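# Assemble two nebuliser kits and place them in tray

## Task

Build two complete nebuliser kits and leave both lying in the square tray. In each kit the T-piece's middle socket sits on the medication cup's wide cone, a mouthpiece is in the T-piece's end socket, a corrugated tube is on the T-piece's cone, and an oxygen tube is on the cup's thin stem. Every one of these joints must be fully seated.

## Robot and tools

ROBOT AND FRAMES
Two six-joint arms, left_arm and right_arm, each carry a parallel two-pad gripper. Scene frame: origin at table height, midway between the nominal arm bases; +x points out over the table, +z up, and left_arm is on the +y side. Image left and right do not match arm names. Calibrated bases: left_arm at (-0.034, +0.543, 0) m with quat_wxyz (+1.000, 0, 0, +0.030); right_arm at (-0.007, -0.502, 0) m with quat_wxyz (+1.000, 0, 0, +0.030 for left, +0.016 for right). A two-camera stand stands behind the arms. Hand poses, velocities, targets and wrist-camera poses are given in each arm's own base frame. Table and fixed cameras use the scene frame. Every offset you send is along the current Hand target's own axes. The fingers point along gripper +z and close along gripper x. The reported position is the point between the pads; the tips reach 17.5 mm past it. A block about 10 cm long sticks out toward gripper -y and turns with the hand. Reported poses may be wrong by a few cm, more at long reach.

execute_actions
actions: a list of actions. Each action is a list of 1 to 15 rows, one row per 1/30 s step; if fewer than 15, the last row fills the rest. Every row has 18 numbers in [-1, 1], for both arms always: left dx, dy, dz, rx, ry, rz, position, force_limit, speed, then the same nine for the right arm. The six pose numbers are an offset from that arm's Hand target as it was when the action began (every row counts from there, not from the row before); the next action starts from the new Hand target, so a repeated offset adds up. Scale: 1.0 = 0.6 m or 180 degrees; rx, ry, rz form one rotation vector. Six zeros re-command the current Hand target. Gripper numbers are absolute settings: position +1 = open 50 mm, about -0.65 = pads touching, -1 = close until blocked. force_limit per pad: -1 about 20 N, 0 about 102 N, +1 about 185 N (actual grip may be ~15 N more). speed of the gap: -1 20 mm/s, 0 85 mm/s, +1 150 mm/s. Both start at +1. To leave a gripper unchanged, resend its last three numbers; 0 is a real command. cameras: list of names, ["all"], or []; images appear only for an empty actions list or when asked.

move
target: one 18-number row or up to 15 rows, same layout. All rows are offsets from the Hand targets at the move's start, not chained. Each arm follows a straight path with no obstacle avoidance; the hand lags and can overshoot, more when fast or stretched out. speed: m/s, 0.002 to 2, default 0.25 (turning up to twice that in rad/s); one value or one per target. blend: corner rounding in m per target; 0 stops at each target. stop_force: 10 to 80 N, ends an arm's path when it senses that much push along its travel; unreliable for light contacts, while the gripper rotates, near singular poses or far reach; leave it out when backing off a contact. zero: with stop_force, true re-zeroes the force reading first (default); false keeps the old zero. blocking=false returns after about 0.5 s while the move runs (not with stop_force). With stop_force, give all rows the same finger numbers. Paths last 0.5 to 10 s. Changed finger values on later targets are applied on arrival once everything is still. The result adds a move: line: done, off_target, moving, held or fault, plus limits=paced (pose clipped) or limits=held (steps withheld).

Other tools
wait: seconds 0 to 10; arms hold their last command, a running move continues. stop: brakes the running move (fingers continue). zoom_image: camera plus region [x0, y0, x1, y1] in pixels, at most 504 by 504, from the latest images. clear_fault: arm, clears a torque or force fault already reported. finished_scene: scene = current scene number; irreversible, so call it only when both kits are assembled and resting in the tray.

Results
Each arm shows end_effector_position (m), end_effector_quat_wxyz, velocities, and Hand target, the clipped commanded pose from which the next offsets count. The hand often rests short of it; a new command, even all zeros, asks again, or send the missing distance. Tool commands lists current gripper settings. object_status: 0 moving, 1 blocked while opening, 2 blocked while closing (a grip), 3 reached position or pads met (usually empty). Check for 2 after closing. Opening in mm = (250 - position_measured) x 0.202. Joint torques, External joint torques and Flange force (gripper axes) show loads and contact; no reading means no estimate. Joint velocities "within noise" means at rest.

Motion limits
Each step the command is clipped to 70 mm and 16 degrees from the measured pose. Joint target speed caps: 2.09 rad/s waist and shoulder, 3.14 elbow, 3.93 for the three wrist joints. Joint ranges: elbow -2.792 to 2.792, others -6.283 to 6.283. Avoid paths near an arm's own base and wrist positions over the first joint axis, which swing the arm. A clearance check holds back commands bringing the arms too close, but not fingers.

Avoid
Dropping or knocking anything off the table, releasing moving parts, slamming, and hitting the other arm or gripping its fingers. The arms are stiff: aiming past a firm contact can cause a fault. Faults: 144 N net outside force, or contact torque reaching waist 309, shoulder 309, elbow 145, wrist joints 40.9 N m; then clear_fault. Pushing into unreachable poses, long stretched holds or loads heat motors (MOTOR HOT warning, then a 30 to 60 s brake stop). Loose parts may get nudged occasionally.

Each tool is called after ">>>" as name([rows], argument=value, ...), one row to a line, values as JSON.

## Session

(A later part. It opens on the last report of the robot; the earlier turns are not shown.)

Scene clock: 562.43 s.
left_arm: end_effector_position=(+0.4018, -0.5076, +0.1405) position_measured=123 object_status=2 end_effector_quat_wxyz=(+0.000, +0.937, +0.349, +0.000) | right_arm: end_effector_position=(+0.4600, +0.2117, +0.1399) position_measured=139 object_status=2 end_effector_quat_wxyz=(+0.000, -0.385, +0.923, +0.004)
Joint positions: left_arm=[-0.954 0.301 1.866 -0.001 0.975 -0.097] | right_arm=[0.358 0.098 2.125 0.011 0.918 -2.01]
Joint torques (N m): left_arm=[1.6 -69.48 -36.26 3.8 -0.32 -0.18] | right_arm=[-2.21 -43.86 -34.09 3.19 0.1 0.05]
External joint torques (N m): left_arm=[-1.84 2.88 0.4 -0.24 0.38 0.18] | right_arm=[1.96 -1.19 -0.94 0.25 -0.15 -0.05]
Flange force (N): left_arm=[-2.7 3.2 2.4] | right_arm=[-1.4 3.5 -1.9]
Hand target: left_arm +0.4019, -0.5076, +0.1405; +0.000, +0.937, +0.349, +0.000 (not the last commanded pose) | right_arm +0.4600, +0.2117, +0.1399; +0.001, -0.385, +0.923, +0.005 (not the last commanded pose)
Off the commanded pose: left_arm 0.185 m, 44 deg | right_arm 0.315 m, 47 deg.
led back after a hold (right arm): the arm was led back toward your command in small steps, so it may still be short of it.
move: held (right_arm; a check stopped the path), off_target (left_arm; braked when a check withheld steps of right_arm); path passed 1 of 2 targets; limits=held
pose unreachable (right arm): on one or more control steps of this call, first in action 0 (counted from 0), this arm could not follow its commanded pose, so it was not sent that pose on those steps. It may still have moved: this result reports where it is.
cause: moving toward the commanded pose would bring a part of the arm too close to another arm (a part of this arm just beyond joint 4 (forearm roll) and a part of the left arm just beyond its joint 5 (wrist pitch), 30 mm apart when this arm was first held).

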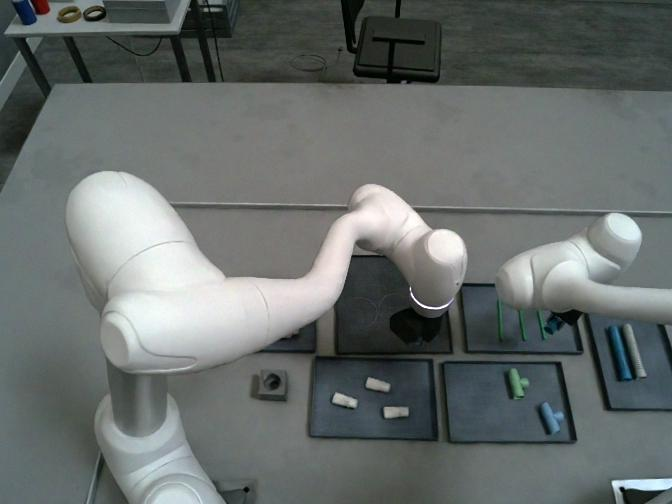

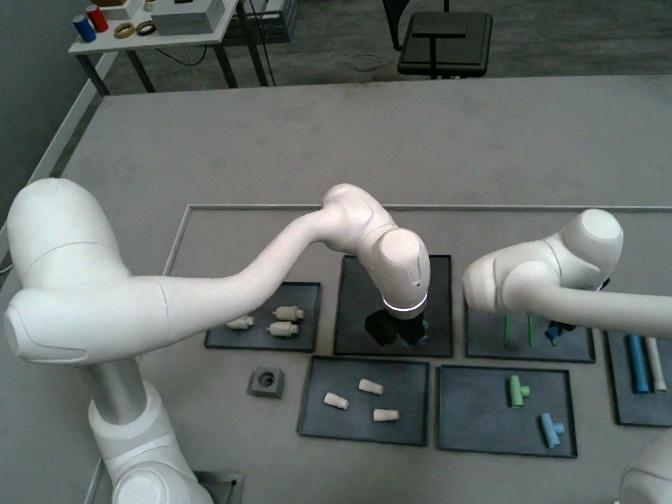

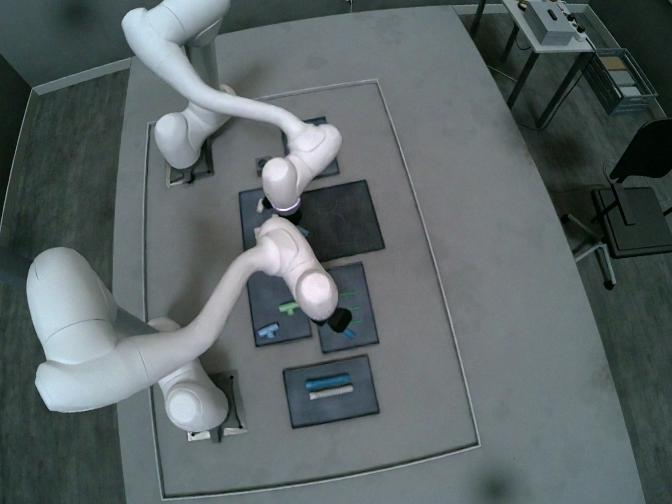

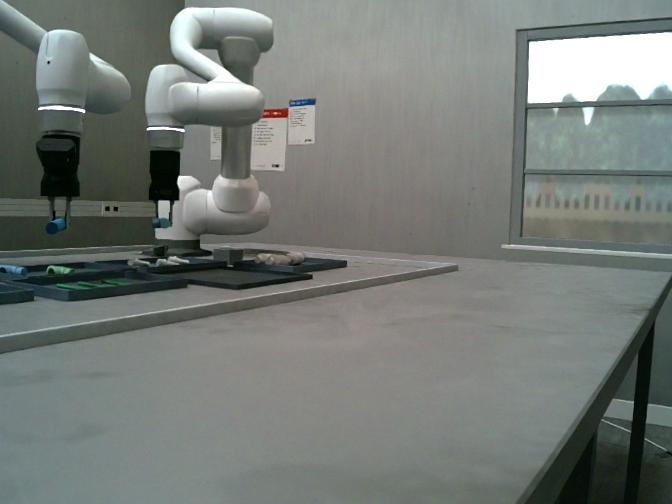

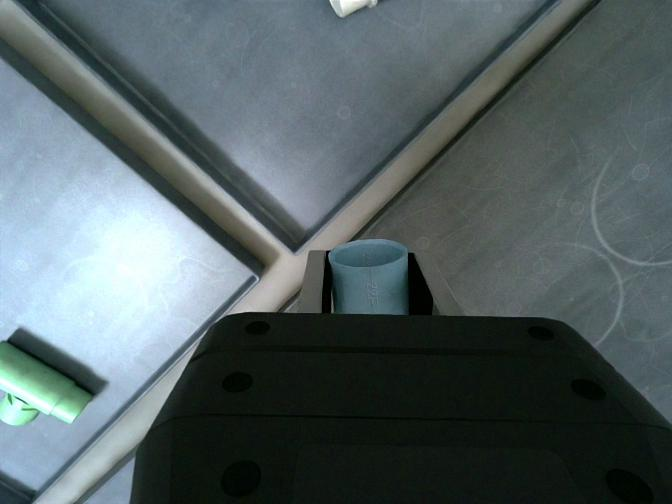

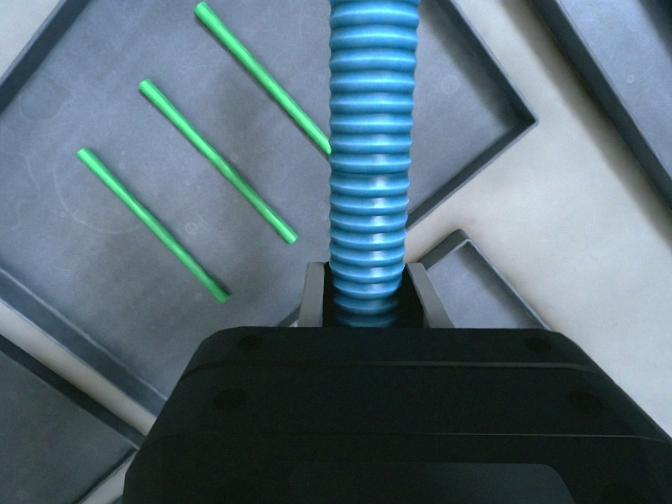

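>>> move([
  [0.3793, -0.0015, 0.0675, 0, 0, 0.2463, -1, -0.3, -0.6, 0, 0, 0, 0, 0, 0, -1, -0.3, -0.6],
  [0.3793, -0.0015, 0.1867, 0, 0, 0.2463, -1, -0.3, -0.6, 0, 0, 0, 0, 0, 0, -1, -0.3, -0.6],
], speed=[0.3, 0.08], cameras=["cam_left_wrist", "cam_right_wrist", "cam_head_left", "cam_low"])

Scene clock: 737.77 s.
left_arm: end_effector_position=(+0.5732, -0.3580, +0.0283) position_measured=123 object_status=2 end_effector_quat_wxyz=(+0.000, +1.000, -0.030, +0.000) | right_arm: end_effector_position=(+0.4600, +0.2117, +0.1399) position_measured=139 object_status=2 end_effector_quat_wxyz=(+0.001, -0.385, +0.923, +0.005)
Joint positions: left_arm=[-0.609 0.458 1.884 -0.001 0.799 1.022] | right_arm=[0.358 0.098 2.125 0.011 0.918 -2.01]
Joint torques (N m): left_arm=[1.42 -79.87 -31.3 3.42 -0.36 -0.18] | right_arm=[-2.09 -43.99 -34.03 3.24 0.14 0.06]
External joint torques (N m): left_arm=[-1.57 2.59 0.26 -0.28 0.39 0.18] | right_arm=[2.18 -1.66 -0.99 0.21 -0.19 -0.06]
Flange force (N): left_arm=[1.5 3.2 2.5] | right_arm=[-1.0 4.1 -2.4]
Hand target: left_arm +0.5732, -0.3580, +0.0283; +0.000, +1.000, -0.030, +0.000 | right_arm +0.4600, +0.2117, +0.1399; +0.001, -0.385, +0.923, +0.005
Off the commanded pose: left_arm 0.000 m, 0 deg | right_arm 0.000 m, 0 deg.
move: done
Images, in order (width x height): cam_head_left 672x504, cam_low 672x504, cam_left_wrist 672x504, cam_right_wrist 672x504.

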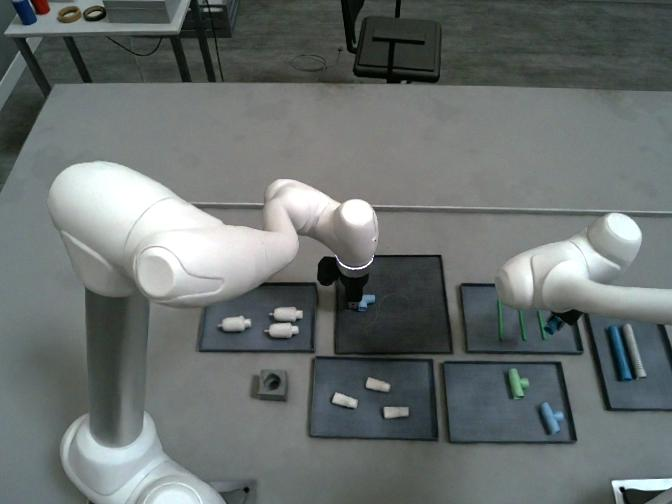

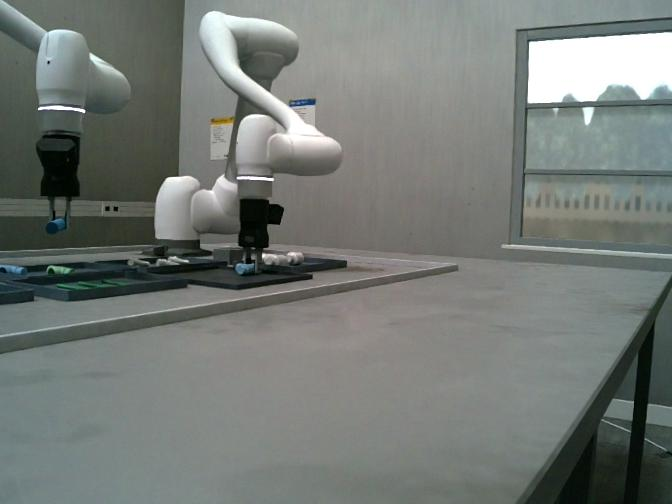

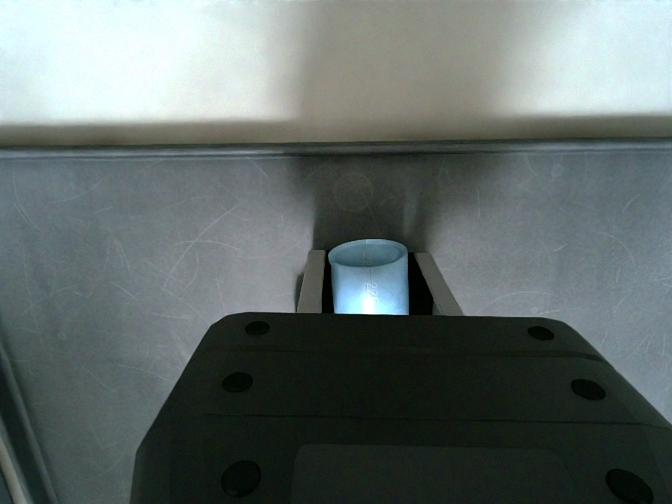

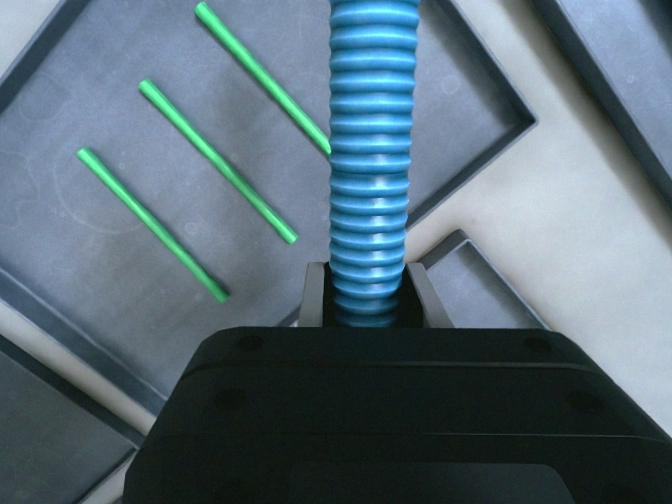

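>>> move([
  [0, 0.0333, 0, 0, 0, 0, -1, -0.3, -0.6, 0, 0, 0, 0, 0, 0, -1, -0.3, -0.6],
  [0, 0.0333, 0, 0, 0, 0, 1, -0.3, -0.2, 0, 0, 0, 0, 0, 0, -1, -0.3, -0.6],
  [0, 0.0333, -0.1695, 0, 0, -0.5, 1, -0.3, -0.2, 0, 0, 0, 0, 0, 0, -1, -0.3, -0.6],
  [0, 0.025, -0.1195, 0, 0.342, 0.9397, 1, -0.3, -0.2, 0, 0, 0, 0, 0, 0, -1, -0.3, -0.6],
], speed=[0.06, 0.1, 0.35, 0.4], blend=[0, 0, 0.02, 0], cameras=["cam_left_wrist", "cam_head_left", "cam_high"])

Scene clock: 766.20 s.
left_arm: end_effector_position=(+0.5723, -0.3729, +0.1000) position_measured=3 object_status=3 end_effector_quat_wxyz=(-0.010, +0.028, +0.939, -0.342) | right_arm: end_effector_position=(+0.4600, +0.2117, +0.1399) position_measured=139 object_status=2 end_effector_quat_wxyz=(+0.001, -0.385, +0.923, +0.005)
Joint positions: left_arm=[-0.365 0.377 2.009 -1.011 0.81 -1.129] | right_arm=[0.358 0.098 2.125 0.011 0.918 -2.01]
Joint torques (N m): left_arm=[1.66 -68.97 -28 0.66 0.46 -0.05] | right_arm=[-2.03 -44.04 -34.12 3.25 0.15 0.01]
External joint torques (N m): left_arm=[-1.49 2.62 0.32 -0.38 0.38 0.05] | right_arm=[2.02 -1.3 -0.92 0.2 -0.2 -0.01]
Flange force (N): left_arm=[-1.7 0.4 4.7] | right_arm=[-1.3 3.8 -1.9]
Hand target: left_arm +0.5723, -0.3729, +0.1000; -0.010, +0.028, +0.939, -0.342 | right_arm +0.4600, +0.2117, +0.1399; +0.001, -0.385, +0.923, +0.005
Off the commanded pose: left_arm 0.000 m, 0 deg | right_arm 0.000 m, 0 deg.
move: done
Images, in order (width x height): cam_head_left 672x504, cam_high 672x504, cam_left_wrist 672x504.

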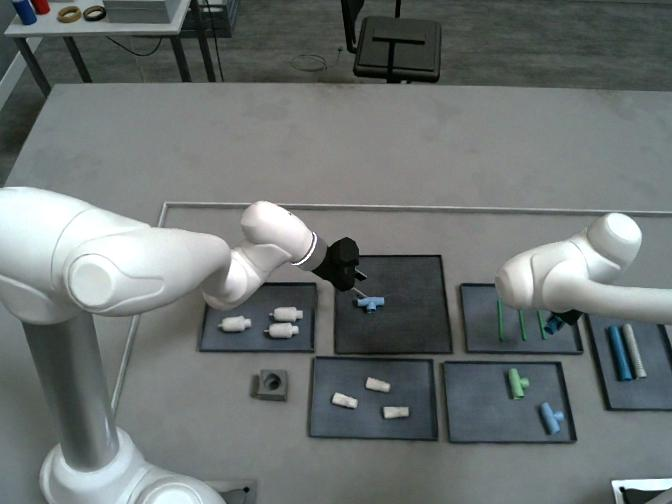

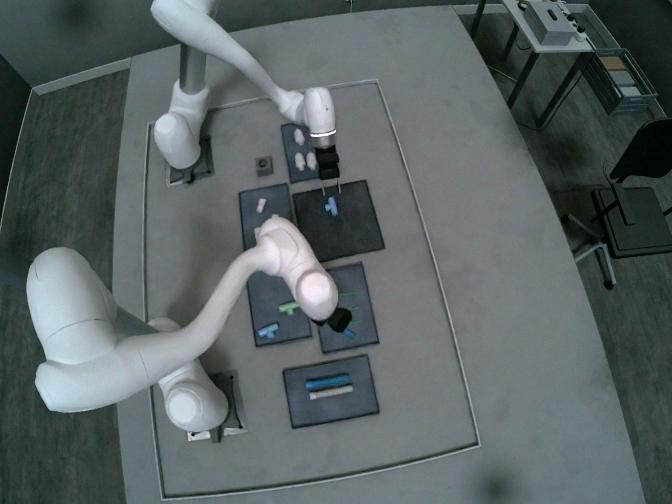

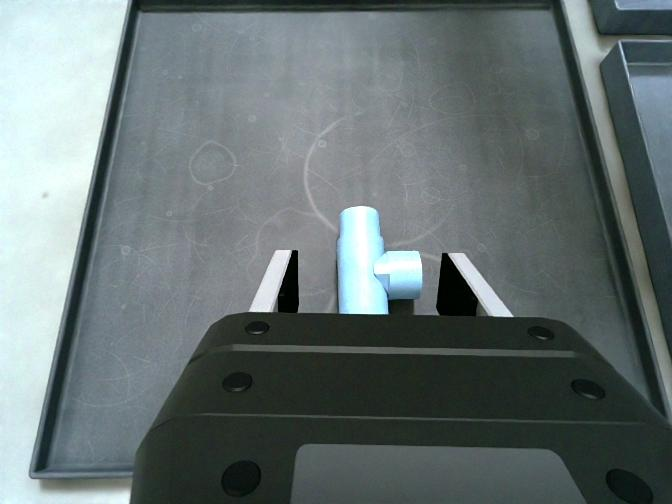

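>>> move([
  [0, 0.0745, 0.0886, 0, 0, 0, 1, -0.3, -0.2, 0, 0, 0, 0, 0, 0, -1, -0.3, -0.6],
  [0, 0.0745, 0.0886, 0, 0, 0, -1, -0.3, -0.6, 0, 0, 0, 0, 0, 0, -1, -0.3, -0.6],
], speed=[0.06, 0.1], cameras=["cam_left_wrist"])

Scene clock: 796.63 s.
left_arm: end_effector_position=(+0.5723, -0.3729, +0.0306) position_measured=130 object_status=2 end_effector_quat_wxyz=(-0.010, +0.028, +0.939, -0.342) | right_arm: end_effector_position=(+0.4600, +0.2117, +0.1399) position_measured=139 object_status=2 end_effector_quat_wxyz=(+0.001, -0.385, +0.923, +0.005)
Joint positions: left_arm=[-0.365 0.472 2.039 -1.122 0.749 -0.972] | right_arm=[0.358 0.098 2.125 0.011 0.918 -2.01]
Joint torques (N m): left_arm=[1.61 -73.22 -23.13 0.41 0.69 -0.16] | right_arm=[-2.07 -44.17 -34 3.22 0.13 0.03]
External joint torques (N m): left_arm=[-1.38 1.95 -0.09 -0.42 0.42 0.16] | right_arm=[1.65 -0.64 -0.96 0.21 -0.17 -0.03]
Flange force (N): left_arm=[-1.1 0.4 4.4] | right_arm=[-2.0 2.7 -1.3]
Hand target: left_arm +0.5723, -0.3729, +0.0306; -0.010, +0.028, +0.939, -0.342 | right_arm +0.4600, +0.2117, +0.1399; +0.001, -0.385, +0.923, +0.005
Off the commanded pose: left_arm 0.000 m, 0 deg | right_arm 0.000 m, 0 deg.
move: done
Images, in order (width x height): cam_left_wrist 672x504.

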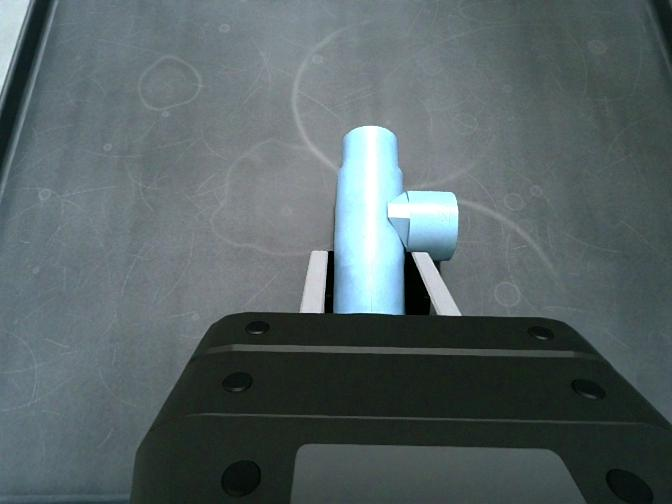

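>>> move([
  [0, -0.075, -0.0893, 0, 0, 0, -1, -0.3, -0.6, 0, 0, 0, 0, 0, 0, -1, -0.3, -0.6],
  [0, 0.1487, -0.341, 0, 0, 0, -1, -0.3, -0.6, -0.2, 0.106, 0.005, 0, 0, 0.08, -1, -0.3, -0.6],
  [0, 0.1487, -0.341, 0, 0, 0, -1, -0.3, -0.6, -0.6493, 0.3437, 0.0165, 0, 0, 0.2618, -1, -0.3, -0.6],
  [0, 0.1487, -0.341, 0, 0, 0, -1, -0.3, -0.6, -0.6493, 0.3437, 0.1865, 0, 0, 0.2618, -1, -0.3, -0.6],
], speed=[0.15, 0.3, 0.3, 0.1], blend=[0.01, 0.03, 0, 0], cameras=["all"])

Scene clock: 811.00 s.
left_arm: end_effector_position=(+0.5843, -0.1733, +0.1298) position_measured=130 object_status=2 end_effector_quat_wxyz=(-0.010, +0.028, +0.939, -0.342) | right_arm: end_effector_position=(+0.5873, +0.6346, +0.0314) position_measured=139 object_status=2 end_effector_quat_wxyz=(-0.001, +0.016, +1.000, +0.004)
Joint positions: left_arm=[-0.036 0.317 2.024 -0.854 1.022 -1] | right_arm=[0.781 0.693 1.461 0.01 0.983 -0.762]
Joint torques (N m): left_arm=[1.7 -64.11 -29.12 0.99 0.7 -0.13] | right_arm=[-2.37 -104.39 -35.64 3.41 0.2 0.04]
External joint torques (N m): left_arm=[-1.87 2.7 0.33 -0.4 0.38 0.13] | right_arm=[1.62 -0.12 -0.94 0.19 -0.16 -0.04]
Flange force (N): left_arm=[-2.9 0.3 4.6] | right_arm=[0.0 2.8 -0.3]
Hand target: left_arm +0.5843, -0.1733, +0.1298; -0.010, +0.028, +0.939, -0.342 | right_arm +0.5873, +0.6346, +0.0314; -0.001, +0.016, +1.000, +0.004
Off the commanded pose: left_arm 0.000 m, 0 deg | right_arm 0.000 m, 0 deg.
move: done

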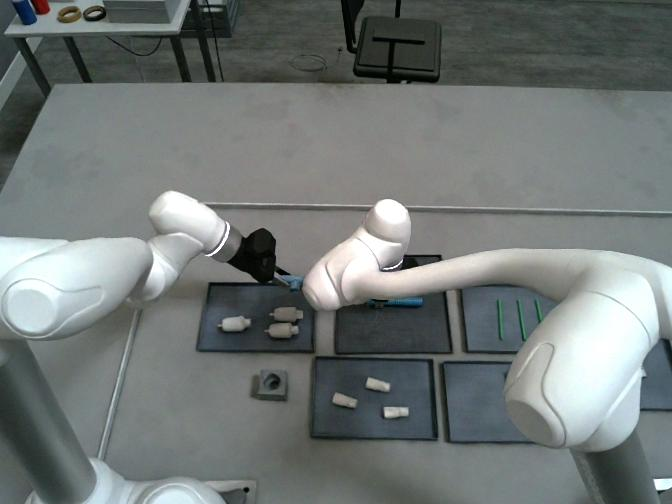

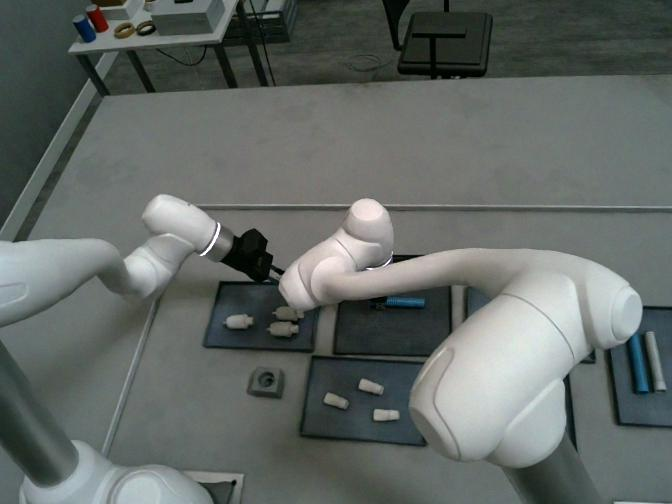

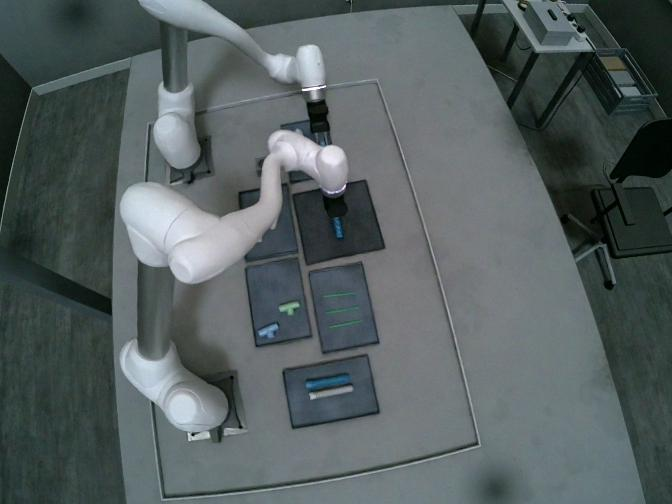

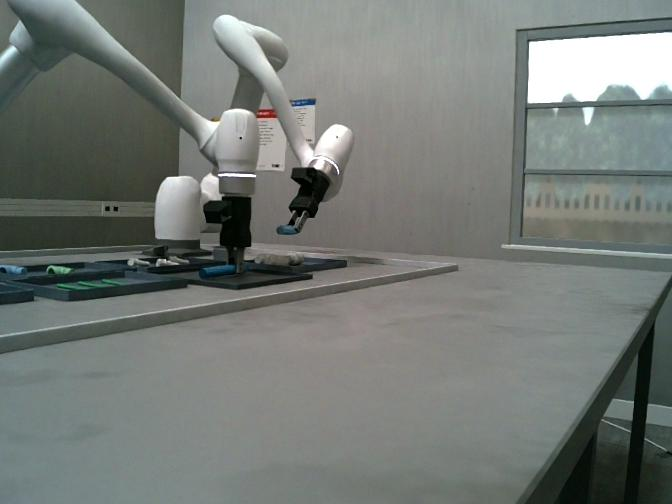

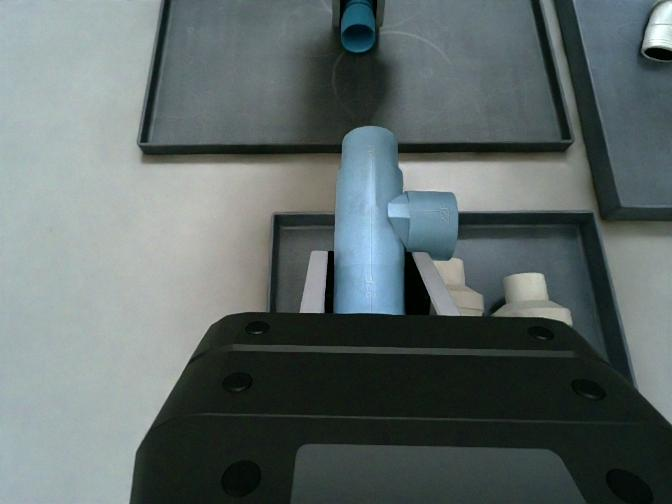

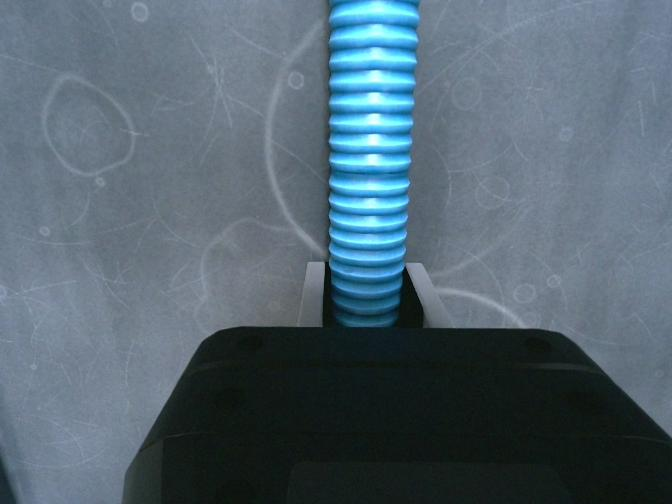

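>>> move([
  [0, 0, 0, 0, 0, 0, -1, -0.3, -0.6, 0, 0, 0.0067, 0, 0, 0, -1, -0.3, -0.6],
  [0, 0, 0, 0, 0, 0, -1, -0.3, -0.6, 0, 0, 0.0067, 0, 0, 0, 1, -0.3, -0.2],
  [0, 0, 0, 0, 0, 0, -1, -0.3, -0.6, 0, 0, -0.1643, 0, 0, 0.5, 1, -0.3, -0.2],
  [0, 0, 0, 0, 0, 0, -1, -0.3, -0.6, 0, -0.0167, -0.1143, 0, 0.342, 0.9397, 1, -0.3, -0.2],
], speed=[0.06, 0.1, 0.35, 0.4], blend=[0, 0, 0.02, 0], cameras=["cam_left_wrist", "cam_right_wrist", "cam_head_left"])

Scene clock: 830.70 s.
left_arm: end_effector_position=(+0.5843, -0.1733, +0.1298) position_measured=130 object_status=2 end_effector_quat_wxyz=(-0.010, +0.028, +0.939, -0.342) | right_arm: end_effector_position=(+0.5872, +0.6240, +0.0999) position_measured=3 object_status=3 end_effector_quat_wxyz=(-0.346, +0.938, -0.016, +0.004)
Joint positions: left_arm=[-0.036 0.317 2.024 -0.854 1.022 -1] | right_arm=[0.595 0.518 1.777 1.027 0.663 1.416]
Joint torques (N m): left_arm=[1.89 -64.16 -29.11 0.97 0.67 -0.16] | right_arm=[-2.06 -88.34 -35.52 2.74 0.51 0.03]
External joint torques (N m): left_arm=[-2.25 2.57 0.19 -0.38 0.42 0.16] | right_arm=[1.49 -1.24 -1.15 0.23 -0.21 -0.03]
Flange force (N): left_arm=[-3.0 -0.3 4.7] | right_arm=[-0.9 -2.5 0.4]
Hand target: left_arm +0.5843, -0.1733, +0.1298; -0.010, +0.028, +0.939, -0.342 | right_arm +0.5872, +0.6240, +0.0999; -0.346, +0.938, -0.016, +0.004
Off the commanded pose: left_arm 0.000 m, 0 deg | right_arm 0.000 m, 0 deg.
move: done
Images, in order (width x height): cam_head_left 672x504, cam_left_wrist 672x504, cam_right_wrist 672x504.

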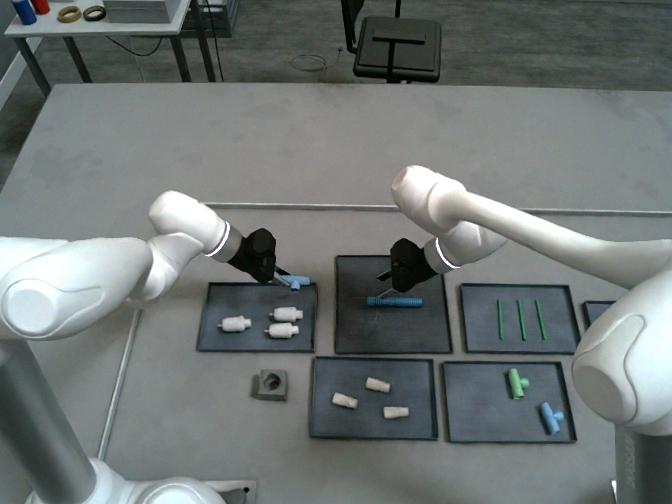

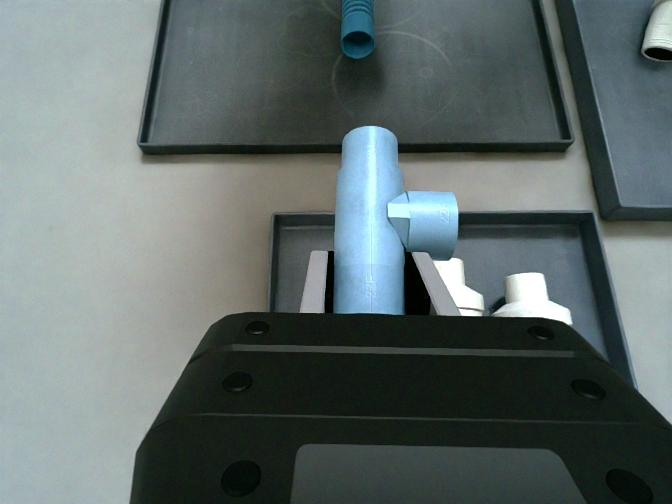

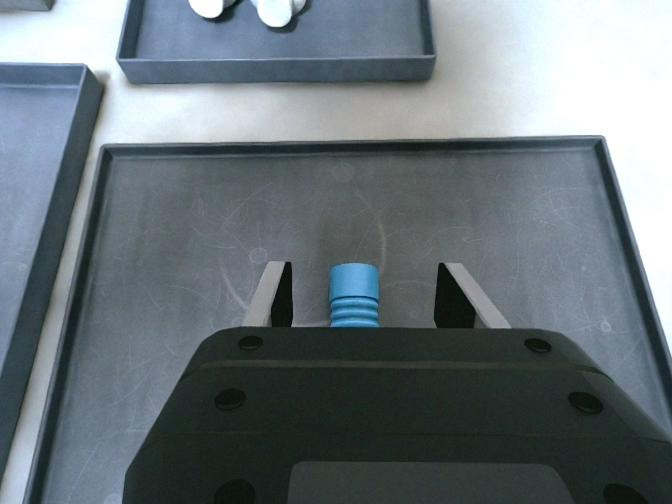

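>>> move([
  [0, 0, 0, 0, 0, 0, -1, -0.3, -0.6, -0.0017, 0.0714, 0.0836, 0, 0, 0, 1, -0.3, -0.2],
  [0, 0, 0, 0, 0, 0, -1, -0.3, -0.6, -0.0017, 0.0784, 0.0918, 0, 0, 0, 1, -0.3, -0.2],
], speed=[0.08, 0.006], stop_force=12, cameras=["cam_right_wrist", "cam_left_wrist"])

Scene clock: 845.27 s.
left_arm: end_effector_position=(+0.5843, -0.1733, +0.1298) position_measured=130 object_status=2 end_effector_quat_wxyz=(-0.010, +0.028, +0.939, -0.342) | right_arm: end_effector_position=(+0.5860, +0.6240, +0.0274) position_measured=3 object_status=3 end_effector_quat_wxyz=(-0.346, +0.938, -0.016, +0.004)
Joint positions: left_arm=[-0.036 0.317 2.024 -0.854 1.022 -1] | right_arm=[0.596 0.601 1.807 1.164 0.611 1.247]
Joint torques (N m): left_arm=[1.9 -64.28 -29.01 0.97 0.68 -0.16] | right_arm=[-2.31 -92.8 -32.49 2.07 0.83 0.04]
External joint torques (N m): left_arm=[-1.94 2.78 0.23 -0.37 0.4 0.16] | right_arm=[1.9 -1.11 -1.09 0.21 -0.19 -0.04]
Flange force (N): left_arm=[-3.2 0.3 4.6] | right_arm=[-1.1 -2.8 1.0]
Hand target: left_arm +0.5843, -0.1733, +0.1298; -0.010, +0.028, +0.939, -0.342 | right_arm +0.5860, +0.6240, +0.0274; -0.346, +0.938, -0.016, +0.004
Off the commanded pose: left_arm 0.000 m, 0 deg | right_arm 0.000 m, 0 deg.
move: done
Images, in order (width x height): cam_left_wrist 672x504, cam_right_wrist 672x504.

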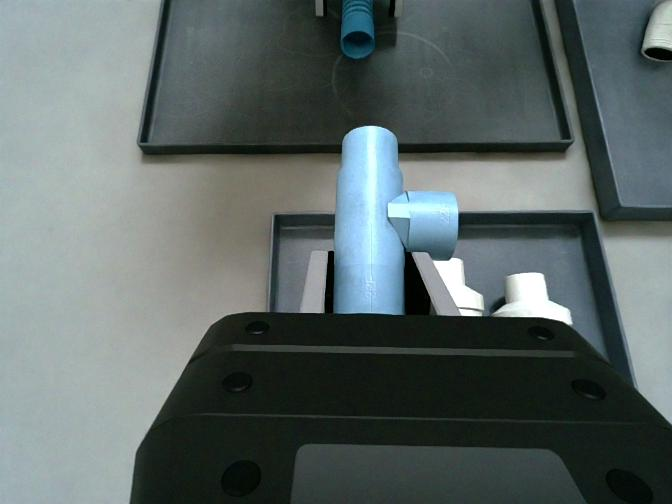

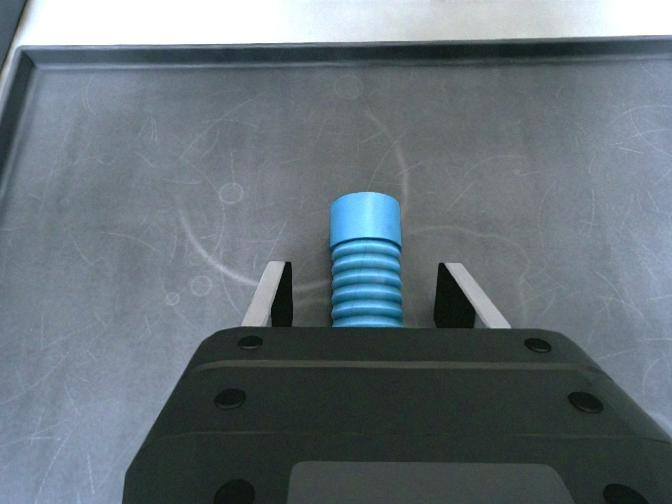

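>>> move([
  [0, 0, 0, 0, 0, 0, -1, -0.3, -0.6, 0, 0, 0, 0, 0, 0, -1, -0.3, -0.6],
  [0, 0, 0, 0, 0, 0, -1, -0.3, -0.6, -0.0005, -0.0866, -0.1014, 0, 0, 0, -1, -0.3, -0.6],
  [0.0068, -0.1535, 0.1722, 0, 0, 0, -1, -0.3, -0.6, -0.0005, -0.0866, -0.1014, 0, 0, 0, -1, -0.3, -0.6],
], speed=[0.1, 0.15, 0.2], blend=[0, 0.02, 0], cameras=["cam_right_wrist", "cam_left_wrist", "cam_head_left", "cam_low"])

Scene clock: 864.13 s.
left_arm: end_effector_position=(+0.5721, -0.3097, +0.1100) position_measured=130 object_status=2 end_effector_quat_wxyz=(-0.010, +0.028, +0.939, -0.342) | right_arm: end_effector_position=(+0.5859, +0.6240, +0.1074) position_measured=140 object_status=2 end_effector_quat_wxyz=(-0.346, +0.938, -0.016, +0.004)
Joint positions: left_arm=[-0.266 0.343 2.035 -0.967 0.871 -1.087] | right_arm=[0.596 0.509 1.775 1.015 0.668 1.432]
Joint torques (N m): left_arm=[1.96 -65.76 -28.11 0.72 0.53 -0.14] | right_arm=[-2.2 -87.65 -35.67 2.82 0.42 0.02]
External joint torques (N m): left_arm=[-2.01 2.55 0.19 -0.38 0.39 0.14] | right_arm=[1.71 -1.22 -1.24 0.21 -0.15 -0.02]
Flange force (N): left_arm=[-2.0 -0.2 5.1] | right_arm=[-0.8 -2.9 0.6]
Hand target: left_arm +0.5720, -0.3098, +0.1100; -0.010, +0.028, +0.939, -0.342 | right_arm +0.5859, +0.6240, +0.1074; -0.346, +0.938, -0.016, +0.004
Off the commanded pose: left_arm 0.000 m, 0 deg | right_arm 0.000 m, 0 deg.
move: done
Images, in order (width x height): cam_head_left 672x504, cam_low 672x504, cam_left_wrist 672x504, cam_right_wrist 672x504.

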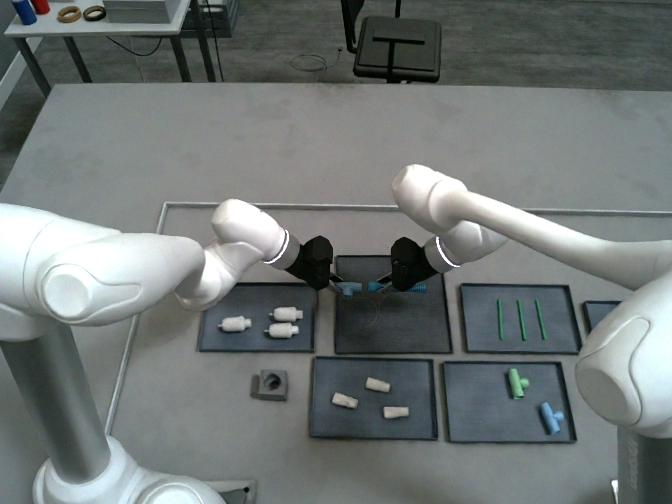

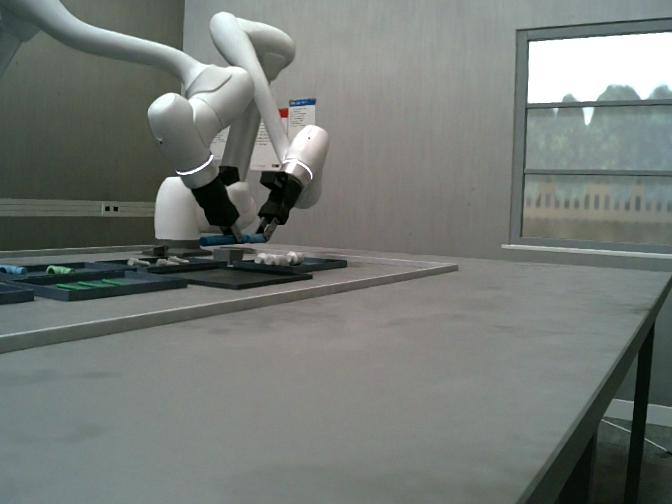

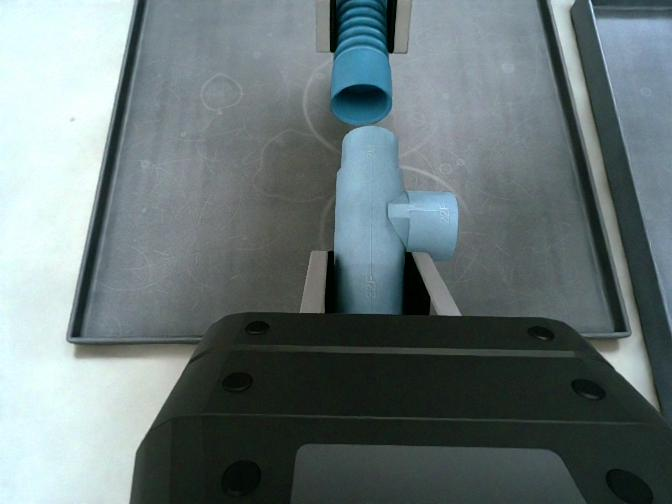

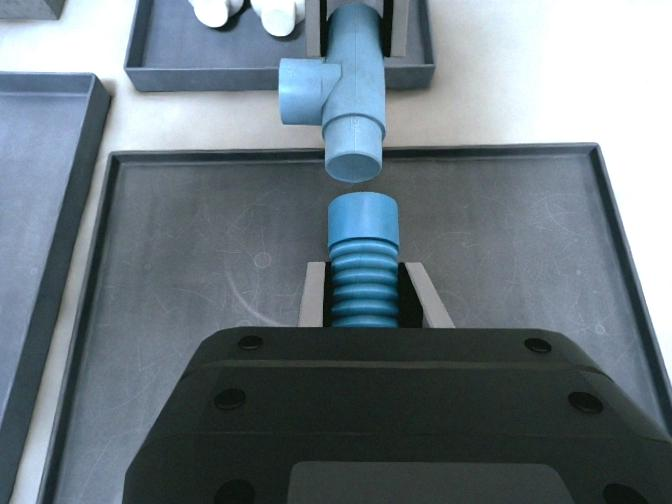

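>>> zoom_image(camera="cam_left_wrist", region=[270, 0, 480, 320])

>>> zoom_image(camera="cam_right_wrist", region=[250, 0, 470, 330])

Scaled by 1.575 from the camera's 672x504 image, which has a finer 960x720 frame.

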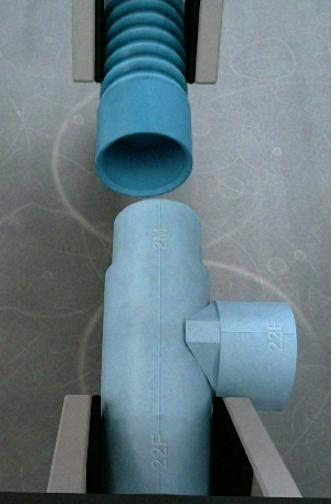

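Scaled by 1.527 from the camera's 672x504 image, which has a finer 960x720 frame.

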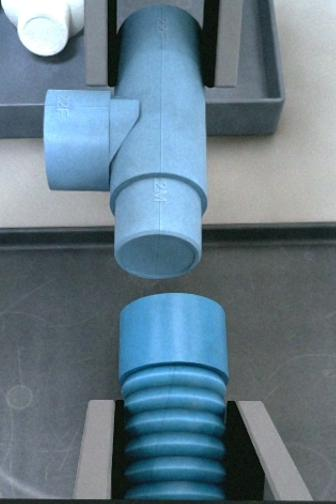

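>>> zoom_image(camera="cam_low", region=[180, 200, 310, 270])

>>> zoom_image(camera="cam_head_left", region=[300, 230, 470, 340])

Scaled by 3.877 from the camera's 672x504 image, which has a finer 960x720 frame.

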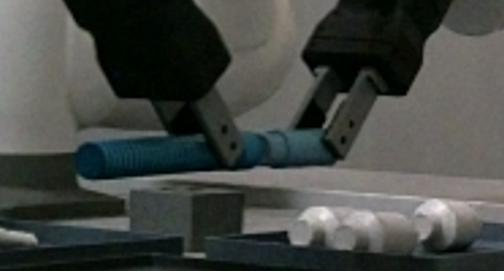

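Scaled by 2.965 from the camera's 672x504 image, which has a finer 960x720 frame.

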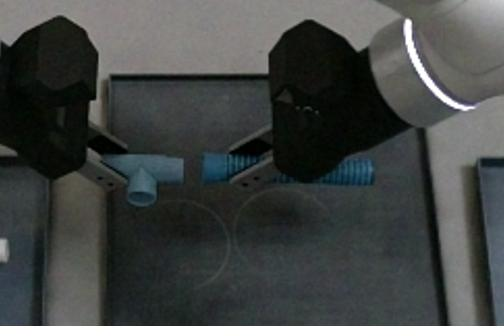

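>>> move(target=[-0.006, -0.0153, 0.01285, 0, 0, 0, -1, -0.3, -0.6, 0, 0, 0, 0, 0, 0, -1, -0.3, -0.6], speed=0.05, cameras=["cam_right_wrist", "cam_left_wrist", "cam_low"])

>>> zoom_image(camera="cam_left_wrist", region=[270, 0, 480, 320])

>>> zoom_image(camera="cam_right_wrist", region=[250, 0, 470, 330])

>>> zoom_image(camera="cam_low", region=[200, 210, 300, 270])

Scene clock: 897.83 s.
left_arm: end_effector_position=(+0.5749, -0.3220, +0.1100) position_measured=130 object_status=2 end_effector_quat_wxyz=(-0.010, +0.028, +0.939, -0.342) | right_arm: end_effector_position=(+0.5859, +0.6240, +0.1074) position_measured=140 object_status=2 end_effector_quat_wxyz=(-0.346, +0.938, -0.016, +0.004)
Joint positions: left_arm=[-0.284 0.35 2.024 -0.972 0.863 -1.1] | right_arm=[0.596 0.509 1.775 1.015 0.668 1.432]
Joint torques (N m): left_arm=[1.64 -66.48 -28.16 0.7 0.5 -0.16] | right_arm=[-2.35 -87.76 -35.65 2.8 0.45 0.03]
External joint torques (N m): left_arm=[-1.75 2.47 0.11 -0.37 0.4 0.16] | right_arm=[2.08 -0.99 -1.22 0.22 -0.17 -0.03]
Flange force (N): left_arm=[-2.1 0.0 4.8] | right_arm=[-1.0 -3.1 1.2]
Hand target: left_arm +0.5749, -0.3220, +0.1100; -0.010, +0.028, +0.939, -0.342 | right_arm +0.5859, +0.6240, +0.1074; -0.346, +0.938, -0.016, +0.004
Off the commanded pose: left_arm 0.000 m, 0 deg | right_arm 0.000 m, 0 deg.
move: done
Images, in order (width x height): cam_low 672x504, cam_left_wrist 672x504, cam_right_wrist 672x504.

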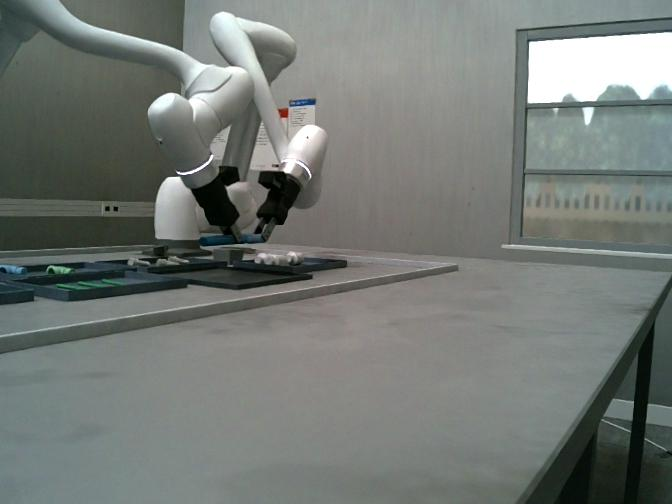

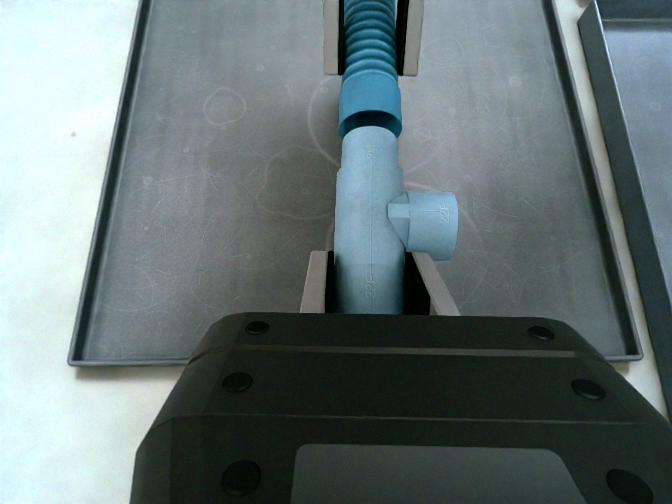

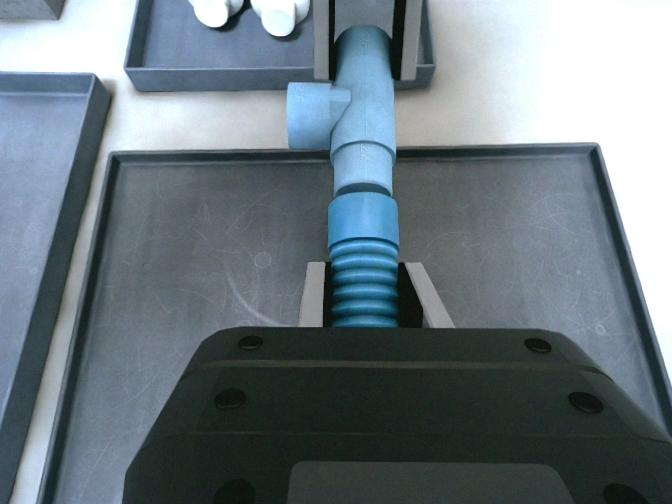

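Scaled by 1.575 from the camera's 672x504 image, which has a finer 960x720 frame.

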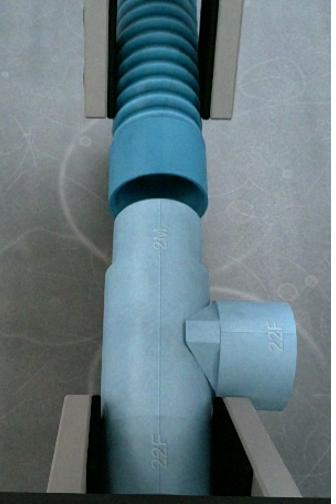

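Scaled by 1.527 from the camera's 672x504 image, which has a finer 960x720 frame.

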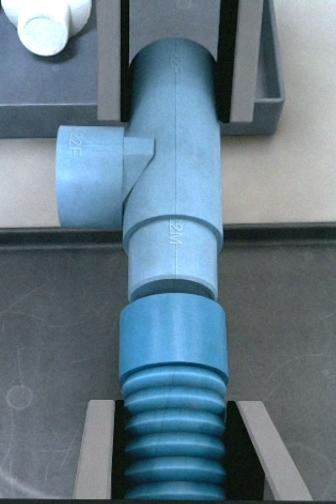

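Scaled by 5.040 from the camera's 672x504 image, which has a finer 960x720 frame.

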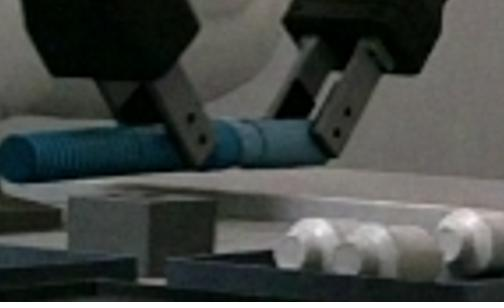

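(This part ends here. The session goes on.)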